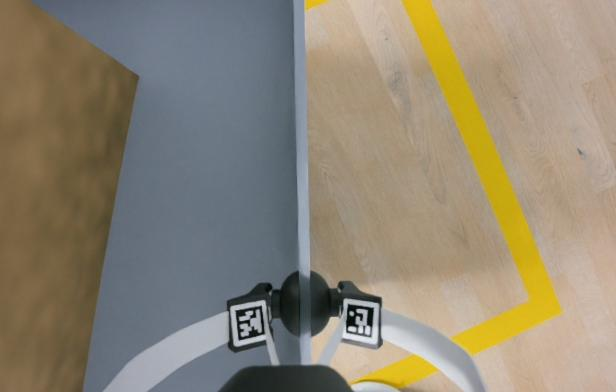

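Call:
move(r1={"base":{"translate_m":-0.1,"strafe_m":-0.285},"pace":"slow","contact_limits":{"strafe_m":0.5}}, blocking=false)

Call:
wait(seconds=7, cameras=["r1_head_left_camera","r1_wrist_camera","r1_head_right_camera"])

Scene clock: 910.50 s.
move: r1 moving
r1.base_odometry: x=-0.164 y=+2.523 heading=-2.392
r1.turned_by_wheels: +0.001
r1.turned_by_imu: +0.001
r1.base_tilt: forward=-1.5 right=+1.3
r1.lidar_m: 0.46 0.54 2.74 2.06 0.63 0.47 0.40 0.42 0.62 1.59 2.18 2.46
r1.base_status: translate_m moving; strafe_m moving
r1.joint_positions: lift_m=+0.965 arm_m=+0.523 wrist_yaw_rad=+0.002 wrist_pitch_rad=+1.569 wrist_roll_rad=+0.342 gripper_m=-0.037
r1.joint_status: not commanded
r1.measured_speeds: translate_m=-0.017 strafe_m=-0.046 rotate_rad=+0.006 lift_m=+0.000 arm_m=+0.000 wrist_yaw_rad=+0.000 wrist_pitch_rad=+0.000 wrist_roll_rad=+0.000
r1.motor_effort: lift_m=+15(15) arm_m=+4(4) wheel_0=+6(6) wheel_1=-6(8) wheel_2=+6(6)
r1.servo_current: wrist_yaw_rad=59(72) wrist_pitch_rad=39(46) wrist_roll_rad=59(59) gripper_m=72(78)
r1.contact_limits: lift_m 0.15; strafe_m 0.5
r1.hand_pose: x=+0.6945 y=-0.0874 z=+0.8551 quat_wxyz=(+0.697, +0.120, +0.696, -0.120) (m; r1's base frame)
r1.wrist_depth_mm: 182 278 278 279 1060 1078 1060 / 195 278 279 279 1078 1060 1078 / 204 279 281 279 1060 1060 1060 / 211 281 281 281 1060 1098 1078 / 218 282 279 281 1060 1060 1060 / 236 283 189 202 180 1078 1060 / 245 153 281 213 176 - 1060
r2.base_odometry: x=-4.238 y=-0.116 heading=-2.119
r2.turned_by_wheels: +0.000
r2.turned_by_imu: +0.000
r2.base_tilt: forward=-0.6 right=+0.0
r2.lidar_m: 0.33 2.70 1.66 2.87 2.89 3.47 - 3.42 2.12 1.88 1.90 1.50
r2.base_status: not commanded
r2.joint_positions: lift_m=+0.850 arm_m=+0.000 wrist_yaw_rad=+0.026 wrist_pitch_rad=+0.001 wrist_roll_rad=+0.000 gripper_m=-0.034
r2.joint_status: not commanded
r2.measured_speeds: all 0
r2.motor_effort: lift_m=+20(20) arm_m=-7(7) wheel_0=+14(14) wheel_1=-6(6) wheel_2=+19(20)
r2.servo_current: wrist_yaw_rad=163(176) wrist_pitch_rad=39(46) wrist_roll_rad=46(59) gripper_m=78(78)
r2.contact_limits: strafe_m 1
r2.hand_pose: x=+0.4616 y=-0.0800 z=+1.0277 quat_wxyz=(+1.000, +0.000, +0.001, +0.013) (m; r2's base frame)
r2.wrist_depth_mm: - 167 294 161 - - - / 107 167 293 162 - - - / 107 167 287 165 - - - / - 166 285 166 - - - / - 163 276 166 - - - / - 146 179 167 161 - - / - 145 310 - - - -
pictures: none

Scene clock: 914.30 s.
earlier move: r1 done
r1.base_odometry: x=-0.280 y=+2.788 heading=-2.391
r1.turned_by_wheels: +0.001
r1.turned_by_imu: +0.003
r1.base_tilt: forward=-1.6 right=+1.3
r1.lidar_m: 0.41 0.43 0.54 1.53 0.48 0.35 0.31 0.35 0.50 1.20 1.92 2.53
r1.base_status: done
r1.joint_positions: lift_m=+0.965 arm_m=+0.523 wrist_yaw_rad=+0.002 wrist_pitch_rad=+1.576 wrist_roll_rad=+0.340 gripper_m=-0.037
r1.joint_status: not commanded
r1.measured_speeds: all 0
r1.motor_effort: lift_m=+15(15) arm_m=+4(4) wheel_0=+13(24) wheel_1=+2(8) wheel_2=+4(18)
r1.servo_current: wrist_yaw_rad=59(72) wrist_pitch_rad=46(52) wrist_roll_rad=46(65) gripper_m=72(78)
r1.contact_limits: lift_m 0.15; strafe_m 0.5
r1.hand_pose: x=+0.6926 y=-0.0874 z=+0.8551 quat_wxyz=(+0.695, +0.119, +0.699, -0.119) (m; r1's base frame)
r1.wrist_depth_mm: 246 273 1060 1042 1060 1078 1060 / 277 277 521 1042 1060 1060 1078 / 276 278 277 1060 1078 1098 1078 / 260 279 277 1060 1060 1060 1078 / 243 281 281 1060 1098 1078 1060 / 233 279 214 199 179 1098 1078 / 220 155 282 194 1078 132 1060
r2.base_odometry: x=-4.238 y=-0.116 heading=-2.119
r2.turned_by_wheels: +0.000
r2.turned_by_imu: +0.001
r2.base_tilt: forward=-0.6 right=+0.0
r2.lidar_m: 0.30 3.12 1.65 2.88 2.90 3.46 - 3.44 2.09 1.88 1.87 1.49
r2.base_status: not commanded
r2.joint_positions: lift_m=+0.850 arm_m=+0.000 wrist_yaw_rad=+0.026 wrist_pitch_rad=+0.001 wrist_roll_rad=+0.000 gripper_m=-0.034
r2.joint_status: not commanded
r2.measured_speeds: all 0
r2.on_its_own: wrist_yaw_rad is at rest, and its servo_current (156 mA) is outside its rest range (0 to 104 mA)
r2.motor_effort: lift_m=+20(20) arm_m=-7(7) wheel_0=+14(15) wheel_1=-6(6) wheel_2=+19(20)
r2.servo_current: wrist_yaw_rad=156(176) wrist_pitch_rad=39(52) wrist_roll_rad=52(59) gripper_m=78(85)
r2.contact_limits: strafe_m 1
r2.hand_pose: x=+0.4616 y=-0.0800 z=+1.0277 quat_wxyz=(+1.000, +0.000, +0.001, +0.013) (m; r2's base frame)
r2.wrist_depth_mm: - 167 293 161 - - - / 107 167 293 161 - - - / 107 166 285 165 - - - / - 165 283 166 - - - / - 163 276 166 - - - / - 145 179 167 160 - - / - 145 310 - - - -
wait: 3.80 of 7 s (r1 has come to rest)
pictures: r1_head_left_camera, r1_head_right_camera, r1_wrist_camera
Images, in order (width x height): r1_head_left_camera 420x672, r1_head_right_camera 420x672, r1_wrist_camera 616x392.

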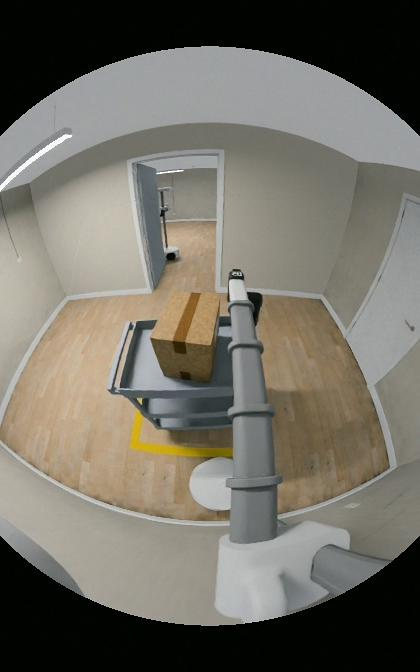

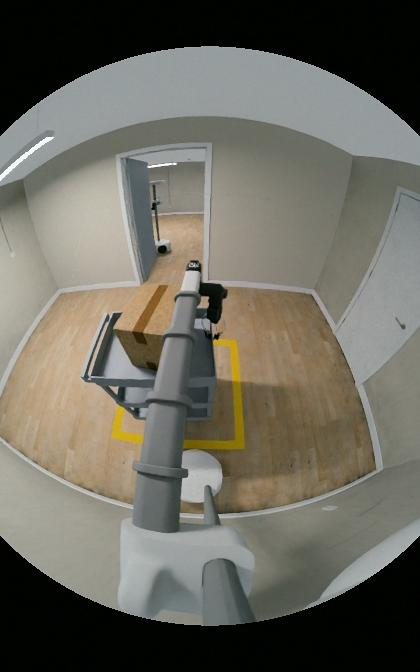

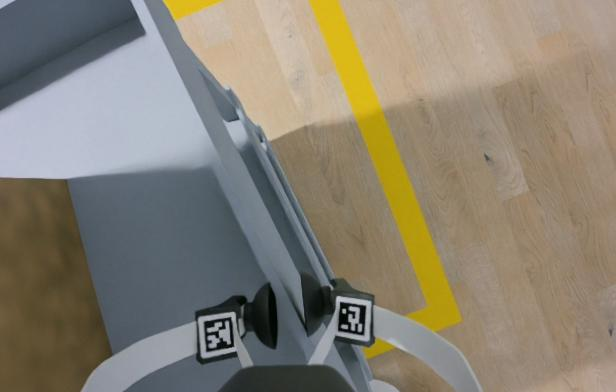

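Call:
move(r1={"joints":{"gripper_m":0.05}}, r2={"joints":{"gripper_m":0.1}}, blocking=false)

Call:
wait(seconds=1.5)

Call:
move(r1={"joints":{"lift_m":1.15}}, r2={"base":{"translate_m":-0.4}}, blocking=false)

Call:
wait(seconds=2, cameras=["r1_wrist_camera"])

Call:
wait(seconds=3)

Call:
move(r1={"joints":{"arm_m":0.1}}, blocking=false)

Call:
wait(seconds=3, cameras=["r1_wrist_camera","r1_head_left_camera","r1_head_camera","r2_head_left_camera"])

Scene clock: 930.13 s.
move: r1 moving; r2 moving
r1.base_odometry: x=-0.280 y=+2.788 heading=-2.391
r1.turned_by_wheels: +0.000
r1.turned_by_imu: +0.000
r1.base_tilt: forward=-1.6 right=+1.3
r1.lidar_m: 0.42 0.42 0.55 1.55 0.51 0.35 0.32 0.36 0.49 1.21 1.93 2.55
r1.base_status: not commanded
r1.joint_positions: lift_m=+0.965 arm_m=+0.523 wrist_yaw_rad=+0.002 wrist_pitch_rad=+1.576 wrist_roll_rad=+0.340 gripper_m=-0.012
r1.joint_status: gripper_m moving
r1.measured_speeds: all 0
r1.motor_effort: lift_m=+15(15) arm_m=+4(4) wheel_0=+12(13) wheel_1=+2(2) wheel_2=+4(5)
r1.servo_current: wrist_yaw_rad=52(59) wrist_pitch_rad=46(52) wrist_roll_rad=46(52) gripper_m=59(72)
r1.contact_limits: lift_m 0.15; strafe_m 0.5
r1.hand_pose: x=+0.6926 y=-0.0874 z=+0.8551 quat_wxyz=(+0.695, +0.119, +0.699, -0.119) (m; r1's base frame)
r1.wrist_depth_mm: 244 265 1060 1060 1078 1060 1060 / 279 279 1060 1060 1060 1078 1078 / 281 279 279 1078 1060 1078 1060 / 271 282 282 1060 1042 1078 1078 / 245 282 281 539 1060 1078 1078 / 230 282 206 208 184 1098 1078 / 220 159 283 264 179 1098 1078
r2.base_odometry: x=-4.238 y=-0.116 heading=-2.119
r2.turned_by_wheels: +0.000
r2.turned_by_imu: +0.000
r2.base_tilt: forward=-0.7 right=+0.0
r2.lidar_m: 0.29 3.11 1.67 2.83 2.87 3.46 - 3.43 2.11 1.86 1.89 1.49
r2.base_status: not commanded
r2.joint_positions: lift_m=+0.850 arm_m=+0.000 wrist_yaw_rad=+0.026 wrist_pitch_rad=+0.001 wrist_roll_rad=+0.000 gripper_m=-0.009
r2.joint_status: gripper_m moving
r2.measured_speeds: translate_m=-0.001 strafe_m=+0.000 rotate_rad=-0.003 lift_m=+0.000 arm_m=+0.000 wrist_yaw_rad=+0.000 wrist_pitch_rad=+0.000 wrist_roll_rad=+0.000
r2.motor_effort: lift_m=+20(20) arm_m=-7(7) wheel_0=+14(14) wheel_1=-6(6) wheel_2=+19(20)
r2.servo_current: wrist_yaw_rad=150(169) wrist_pitch_rad=39(46) wrist_roll_rad=52(59) gripper_m=91(91)
r2.contact_limits: strafe_m 1
r2.hand_pose: x=+0.4616 y=-0.0800 z=+1.0277 quat_wxyz=(+1.000, +0.000, +0.001, +0.013) (m; r2's base frame)
r2.wrist_depth_mm: - 163 303 165 - - - / 110 162 298 - - - - / - 160 296 166 - - - / - 160 355 168 - - - / - 157 283 169 - - - / - 148 187 182 167 - - / - 131 - - - - -
pictures: none

Scene clock: 931.20 s.
earlier move: r1 done; r2 moving
r1.base_odometry: x=-0.280 y=+2.788 heading=-2.392
r1.turned_by_wheels: -0.001
r1.turned_by_imu: -0.001
r1.base_tilt: forward=-1.6 right=+1.3
r1.lidar_m: 0.40 0.43 0.56 1.52 0.50 0.35 0.31 0.35 0.48 1.26 1.90 2.57
r1.base_status: not commanded
r1.joint_positions: lift_m=+0.965 arm_m=+0.523 wrist_yaw_rad=+0.002 wrist_pitch_rad=+1.573 wrist_roll_rad=+0.340 gripper_m=+0.050
r1.joint_status: all done
r1.measured_speeds: all 0
r1.motor_effort: lift_m=+15(15) arm_m=+4(4) wheel_0=+4(13) wheel_1=+2(2) wheel_2=+1(5)
r1.servo_current: wrist_yaw_rad=59(59) wrist_pitch_rad=52(52) wrist_roll_rad=39(65) gripper_m=39(78)
r1.contact_limits: lift_m 0.15; strafe_m 0.5
r1.hand_pose: x=+0.6935 y=-0.0874 z=+0.8551 quat_wxyz=(+0.696, +0.119, +0.698, -0.119) (m; r1's base frame)
r1.wrist_depth_mm: 239 266 1060 1078 1078 1060 1042 / 279 279 1060 1078 1042 1060 1078 / 279 281 272 1078 1060 1098 1078 / 279 279 281 1078 1098 1078 1078 / 256 282 279 1078 1078 1078 1060 / 239 281 196 271 190 1078 1078 / 226 267 283 143 1078 1098 1098
r2.base_odometry: x=-4.238 y=-0.116 heading=-2.120
r2.turned_by_wheels: -0.001
r2.turned_by_imu: -0.001
r2.base_tilt: forward=-0.7 right=+0.0
r2.lidar_m: 0.31 3.10 1.67 2.88 2.87 3.47 - 3.44 2.10 1.87 1.90 1.52
r2.base_status: not commanded
r2.joint_positions: lift_m=+0.850 arm_m=+0.000 wrist_yaw_rad=+0.015 wrist_pitch_rad=+0.001 wrist_roll_rad=+0.000 gripper_m=+0.096
r2.joint_status: gripper_m moving
r2.measured_speeds: all 0
r2.motor_effort: lift_m=+20(20) arm_m=-5(7) wheel_0=+9(14) wheel_1=-4(6) wheel_2=+6(20)
r2.servo_current: wrist_yaw_rad=91(169) wrist_pitch_rad=39(46) wrist_roll_rad=46(59) gripper_m=39(124)
r2.contact_limits: strafe_m 1
r2.hand_pose: x=+0.4607 y=-0.0830 z=+1.0277 quat_wxyz=(+1.000, +0.000, +0.001, +0.008) (m; r2's base frame)
r2.wrist_depth_mm: 137 254 164 - - - - / 147 255 165 - - - - / 137 254 166 - - - - / 145 252 167 - - - - / 135 246 171 - - - - / 141 191 172 - 187 - - / 138 234 167 - - - -
wait: 1.07 of 1.5 s (r1 has come to rest)
pictures: none

Scene clock: 931.70 s.
earlier move: r2 done
move: r1 moving; r2 moving
r1.base_odometry: x=-0.280 y=+2.788 heading=-2.392
r1.turned_by_wheels: +0.000
r1.turned_by_imu: +0.000
r1.base_tilt: forward=-1.6 right=+1.3
r1.lidar_m: 0.40 0.43 0.51 1.53 0.49 0.35 0.32 0.34 0.49 1.23 1.90 2.54
r1.base_status: not commanded
r1.joint_positions: lift_m=+1.003 arm_m=+0.523 wrist_yaw_rad=+0.002 wrist_pitch_rad=+1.572 wrist_roll_rad=+0.340 gripper_m=+0.050
r1.joint_status: lift_m moving
r1.measured_speeds: translate_m=+0.000 strafe_m=+0.000 rotate_rad=+0.000 lift_m=+0.146 arm_m=+0.000 wrist_yaw_rad=+0.000 wrist_pitch_rad=+0.000 wrist_roll_rad=+0.000
r1.motor_effort: lift_m=+24(26) arm_m=+4(4) wheel_0=+4(5) wheel_1=+2(2) wheel_2=+1(2)
r1.servo_current: wrist_yaw_rad=52(59) wrist_pitch_rad=39(46) wrist_roll_rad=65(65) gripper_m=39(46)
r1.contact_limits: strafe_m 0.5
r1.hand_pose: x=+0.6935 y=-0.0874 z=+0.8924 quat_wxyz=(+0.696, +0.119, +0.698, -0.119) (m; r1's base frame)
r1.wrist_depth_mm: 255 278 1098 1098 1098 1098 1078 / 293 309 1078 1098 1098 1098 1078 / 310 309 309 1118 1098 1118 1098 / 298 309 309 1098 1098 1118 1098 / 255 312 312 1118 1118 1138 1098 / 239 312 196 315 190 1118 1118 / 227 268 312 143 1118 1118 1118
r2.base_odometry: x=-4.222 y=-0.089 heading=-2.120
r2.turned_by_wheels: +0.001
r2.turned_by_imu: +0.001
r2.base_tilt: forward=-0.7 right=+0.0
r2.lidar_m: 0.32 3.15 1.70 2.87 2.88 3.46 - 3.46 2.15 1.89 1.88 1.55
r2.base_status: translate_m moving
r2.joint_positions: lift_m=+0.850 arm_m=+0.000 wrist_yaw_rad=+0.015 wrist_pitch_rad=+0.001 wrist_roll_rad=+0.000 gripper_m=+0.100
r2.joint_status: all done
r2.measured_speeds: translate_m=-0.120 strafe_m=+0.002 rotate_rad=+0.011 lift_m=+0.000 arm_m=+0.000 wrist_yaw_rad=+0.000 wrist_pitch_rad=+0.000 wrist_roll_rad=+0.000
r2.motor_effort: lift_m=+20(20) arm_m=-5(5) wheel_0=+2(4) wheel_1=-6(8) wheel_2=+15(15)
r2.servo_current: wrist_yaw_rad=91(104) wrist_pitch_rad=39(46) wrist_roll_rad=46(52) gripper_m=52(65)
r2.hand_pose: x=+0.4607 y=-0.0830 z=+1.0277 quat_wxyz=(+1.000, +0.000, +0.001, +0.008) (m; r2's base frame)
r2.wrist_depth_mm: 151 259 188 - - - - / 151 259 189 - - - - / 151 259 190 - - - - / 150 255 191 - - - - / 139 251 191 - - - - / 145 200 192 - 186 - - / 144 198 192 - - - -
pictures: none

Scene clock: 933.07 s.
earlier move: r1 done; r2 moving
r1.base_odometry: x=-0.280 y=+2.788 heading=-2.392
r1.turned_by_wheels: +0.000
r1.turned_by_imu: +0.000
r1.base_tilt: forward=-1.6 right=+1.3
r1.lidar_m: 0.40 0.43 0.56 1.54 0.47 0.35 0.32 0.34 0.49 1.24 1.93 2.58
r1.base_status: not commanded
r1.joint_positions: lift_m=+1.150 arm_m=+0.523 wrist_yaw_rad=+0.002 wrist_pitch_rad=+1.572 wrist_roll_rad=+0.340 gripper_m=+0.050
r1.joint_status: all done
r1.measured_speeds: all 0
r1.motor_effort: lift_m=+24(27) arm_m=+4(4) wheel_0=+4(5) wheel_1=+2(2) wheel_2=+1(2)
r1.servo_current: wrist_yaw_rad=46(72) wrist_pitch_rad=39(52) wrist_roll_rad=33(65) gripper_m=46(52)
r1.contact_limits: strafe_m 0.5
r1.hand_pose: x=+0.6935 y=-0.0874 z=+1.0393 quat_wxyz=(+0.696, +0.119, +0.698, -0.119) (m; r1's base frame)
r1.wrist_depth_mm: 1255 1255 1255 1255 1229 1255 1229 / 1255 459 1229 1229 1229 1229 1255 / 455 462 462 1255 1229 1255 1255 / 297 462 462 1255 1229 1255 1255 / 252 366 462 480 1255 1255 1255 / 240 330 195 466 191 1281 1281 / 225 266 466 154 1281 1255 1281
r2.base_odometry: x=-4.058 y=+0.178 heading=-2.121
r2.turned_by_wheels: -0.001
r2.turned_by_imu: -0.001
r2.base_tilt: forward=-0.7 right=+0.1
r2.lidar_m: 1.11 0.71 2.03 2.79 2.80 3.37 4.18 3.56 2.20 1.94 1.96 1.85
r2.base_status: translate_m moving
r2.joint_positions: lift_m=+0.850 arm_m=+0.000 wrist_yaw_rad=+0.003 wrist_pitch_rad=+0.001 wrist_roll_rad=+0.000 gripper_m=+0.100
r2.joint_status: all done
r2.measured_speeds: translate_m=-0.167 strafe_m=+0.000 rotate_rad=+0.000 lift_m=+0.000 arm_m=+0.000 wrist_yaw_rad=+0.000 wrist_pitch_rad=+0.000 wrist_roll_rad=+0.000
r2.motor_effort: lift_m=+20(20) arm_m=-5(5) wheel_0=-2(10) wheel_1=-4(9) wheel_2=+2(24)
r2.servo_current: wrist_yaw_rad=39(104) wrist_pitch_rad=46(52) wrist_roll_rad=52(59) gripper_m=52(65)
r2.hand_pose: x=+0.4596 y=-0.0866 z=+1.0277 quat_wxyz=(+1.000, +0.000, +0.001, +0.001) (m; r2's base frame)
r2.wrist_depth_mm: 462 - - - - - - / 466 - - - - - - / 469 - - - - - - / 477 - - - - - - / 473 - - - - - - / - 172 187 - 186 - - / 477 153 - - - - -
wait: 1.37 of 2 s (r1 has come to rest)
pictures: r1_wrist_camera
Images, in order (width x height): r1_wrist_camera 616x392.

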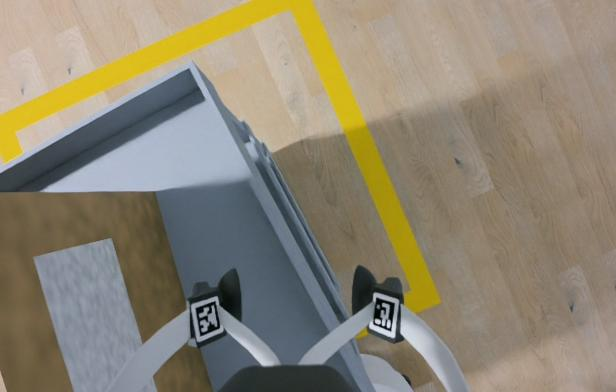

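Scene clock: 934.03 s.
earlier move: r2 done
r1.base_odometry: x=-0.280 y=+2.788 heading=-2.392
r1.turned_by_wheels: +0.000
r1.turned_by_imu: +0.000
r1.base_tilt: forward=-1.6 right=+1.3
r1.lidar_m: 0.41 0.42 0.57 1.56 0.49 0.35 0.33 0.34 0.51 1.26 1.90 2.57
r1.base_status: not commanded
r1.joint_positions: lift_m=+1.150 arm_m=+0.523 wrist_yaw_rad=+0.002 wrist_pitch_rad=+1.572 wrist_roll_rad=+0.340 gripper_m=+0.050
r1.joint_status: all done
r1.measured_speeds: all 0
r1.motor_effort: lift_m=+24(27) arm_m=+4(4) wheel_0=+5(5) wheel_1=+2(2) wheel_2=+1(2)
r1.servo_current: wrist_yaw_rad=52(72) wrist_pitch_rad=33(52) wrist_roll_rad=46(65) gripper_m=39(52)
r1.contact_limits: strafe_m 0.5
r1.hand_pose: x=+0.6935 y=-0.0874 z=+1.0393 quat_wxyz=(+0.696, +0.119, +0.698, -0.119) (m; r1's base frame)
r1.wrist_depth_mm: 1255 1255 1229 1229 1255 1255 1229 / 1255 466 1229 1255 1255 1255 1229 / 452 462 466 1255 1281 1281 1229 / 297 459 466 1255 1255 1255 1229 / 251 364 466 477 1255 1281 1255 / 238 332 195 466 191 1255 1229 / 226 267 466 155 1255 1229 1229
r2.base_odometry: x=-4.029 y=+0.225 heading=-2.121
r2.turned_by_wheels: +0.000
r2.turned_by_imu: +0.000
r2.base_tilt: forward=-0.7 right=+0.1
r2.lidar_m: 1.48 0.97 2.08 2.80 2.81 3.35 4.12 3.60 2.17 1.96 1.97 1.97
r2.base_status: done
r2.joint_positions: lift_m=+0.850 arm_m=+0.000 wrist_yaw_rad=+0.003 wrist_pitch_rad=+0.001 wrist_roll_rad=+0.000 gripper_m=+0.100
r2.joint_status: all done
r2.measured_speeds: all 0
r2.motor_effort: lift_m=+20(20) arm_m=-5(5) wheel_0=-2(10) wheel_1=-3(9) wheel_2=+2(24)
r2.servo_current: wrist_yaw_rad=39(104) wrist_pitch_rad=39(52) wrist_roll_rad=52(59) gripper_m=52(65)
r2.hand_pose: x=+0.4596 y=-0.0866 z=+1.0277 quat_wxyz=(+1.000, +0.000, +0.001, +0.001) (m; r2's base frame)
r2.wrist_depth_mm: - - - - - - - / - - - - - - - / - - - - - - - / - - - - - - - / - - - - - - - / - - 189 - 185 - - / - - - - - - -
wait: 0.97 of 3 s (r2 has come to rest)
pictures: none

Scene clock: 934.53 s.
move: r1 moving
r1.base_odometry: x=-0.280 y=+2.788 heading=-2.392
r1.turned_by_wheels: +0.000
r1.turned_by_imu: +0.000
r1.base_tilt: forward=-1.5 right=+1.3
r1.lidar_m: 0.40 0.42 0.55 1.54 0.48 0.35 0.32 0.33 0.49 1.26 1.89 2.56
r1.base_status: not commanded
r1.joint_positions: lift_m=+1.150 arm_m=+0.472 wrist_yaw_rad=+0.002 wrist_pitch_rad=+1.572 wrist_roll_rad=+0.340 gripper_m=+0.050
r1.joint_status: arm_m moving
r1.measured_speeds: translate_m=+0.000 strafe_m=+0.000 rotate_rad=+0.000 lift_m=+0.000 arm_m=-0.195 wrist_yaw_rad=+0.000 wrist_pitch_rad=+0.000 wrist_roll_rad=+0.000
r1.motor_effort: lift_m=+24(24) arm_m=-3(7) wheel_0=+5(5) wheel_1=+2(2) wheel_2=+1(2)
r1.servo_current: wrist_yaw_rad=46(52) wrist_pitch_rad=46(52) wrist_roll_rad=52(52) gripper_m=46(52)
r1.contact_limits: strafe_m 0.5
r1.hand_pose: x=+0.6429 y=-0.0874 z=+1.0393 quat_wxyz=(+0.697, +0.119, +0.697, -0.119) (m; r1's base frame)
r1.wrist_depth_mm: 1255 1205 1255 1229 1229 1229 1255 / 445 462 459 1229 1229 1255 1281 / 303 466 462 1281 1255 1281 1255 / 271 404 462 1255 1255 1281 1255 / 258 373 466 466 1255 1255 1281 / 246 343 195 466 191 1255 1255 / 232 276 466 155 1255 1255 1281
r2: as last shown
r2.base_tilt: forward=-0.6 right=+0.1
r2.lidar_m: 1.51 1.09 2.10 2.78 2.80 3.36 4.10 3.62 2.22 1.93 1.98 1.97
r2.motor_effort: lift_m=+20(20) arm_m=-5(5) wheel_0=-2(2) wheel_1=-3(3) wheel_2=+2(2)
r2.servo_current: wrist_yaw_rad=46(52) wrist_pitch_rad=39(46) wrist_roll_rad=39(52) gripper_m=52(59)
pictures: none

Scene clock: 936.37 s.
earlier move: r1 done
r1.base_odometry: x=-0.280 y=+2.788 heading=-2.392
r1.turned_by_wheels: +0.000
r1.turned_by_imu: +0.000
r1.base_tilt: forward=-1.6 right=+1.3
r1.lidar_m: 0.39 0.43 0.53 1.51 0.51 0.34 0.31 0.35 0.49 1.25 1.89 2.56
r1.base_status: not commanded
r1.joint_positions: lift_m=+1.150 arm_m=+0.100 wrist_yaw_rad=+0.002 wrist_pitch_rad=+1.572 wrist_roll_rad=+0.340 gripper_m=+0.050
r1.joint_status: all done
r1.measured_speeds: all 0
r1.motor_effort: lift_m=+24(24) arm_m=-4(7) wheel_0=+4(5) wheel_1=+2(2) wheel_2=+1(2)
r1.servo_current: wrist_yaw_rad=46(72) wrist_pitch_rad=39(52) wrist_roll_rad=46(65) gripper_m=39(52)
r1.contact_limits: strafe_m 0.5
r1.hand_pose: x=+0.2708 y=-0.0874 z=+1.0393 quat_wxyz=(+0.697, +0.119, +0.697, -0.119) (m; r1's base frame)
r1.wrist_depth_mm: 415 462 462 1255 1229 1255 1229 / 394 459 462 1255 1229 1255 1255 / 462 462 - 1229 1255 1229 1255 / - - 1229 1255 1255 1281 1255 / 1255 1255 1255 1042 1255 1255 1255 / 1255 1255 194 1042 191 1255 1281 / 1255 1255 1281 165 778 - -
r2.base_odometry: x=-4.029 y=+0.225 heading=-2.121
r2.turned_by_wheels: +0.000
r2.turned_by_imu: +0.000
r2.base_tilt: forward=-0.7 right=+0.1
r2.lidar_m: 1.67 1.66 2.09 2.80 2.80 3.34 4.11 3.58 2.23 1.95 1.99 1.93
r2.base_status: not commanded
r2.joint_positions: lift_m=+0.850 arm_m=+0.000 wrist_yaw_rad=+0.003 wrist_pitch_rad=+0.001 wrist_roll_rad=+0.000 gripper_m=+0.100
r2.joint_status: not commanded
r2.measured_speeds: all 0
r2.motor_effort: lift_m=+20(20) arm_m=-5(5) wheel_0=-2(2) wheel_1=-3(3) wheel_2=+1(2)
r2.servo_current: wrist_yaw_rad=52(65) wrist_pitch_rad=46(46) wrist_roll_rad=52(65) gripper_m=52(59)
r2.hand_pose: x=+0.4596 y=-0.0866 z=+1.0277 quat_wxyz=(+1.000, +0.000, +0.001, +0.001) (m; r2's base frame)
r2.wrist_depth_mm: - - - - - - - / - - - - - - - / - - - - - - - / - - - - - - - / - - - - - - - / - - 189 - 185 - - / - - - - - - -
wait: 1.83 of 3 s (r1 has come to rest)
pictures: r1_head_camera, r1_head_left_camera, r1_wrist_camera, r2_head_left_camera
Images, in order (width x height): r1_head_camera 420x560, r1_head_left_camera 420x672, r1_wrist_camera 616x392, r2_head_left_camera 420x672.

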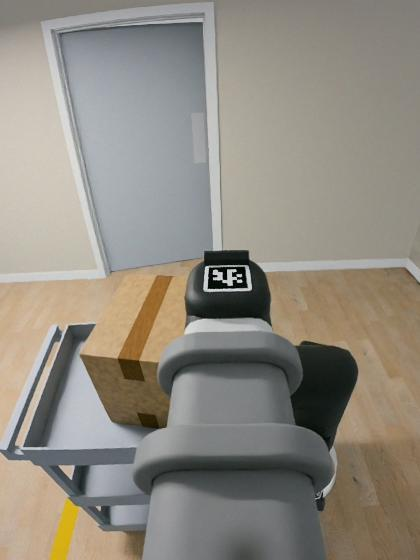

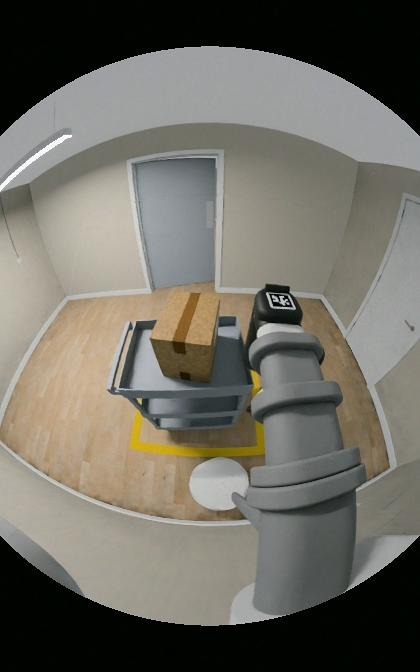

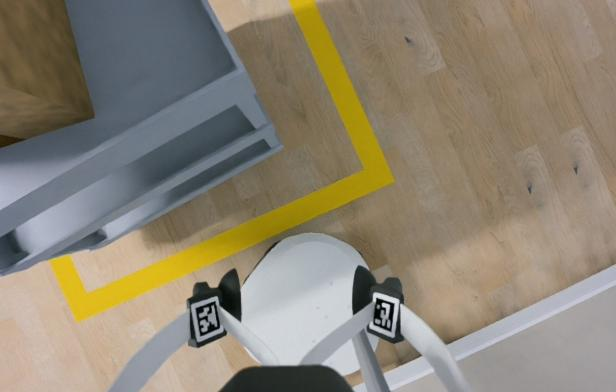

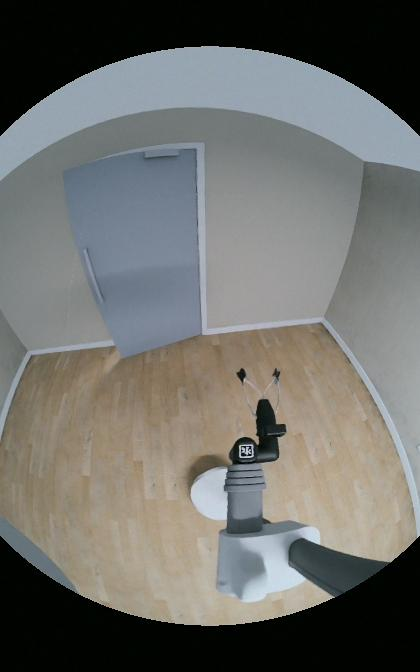

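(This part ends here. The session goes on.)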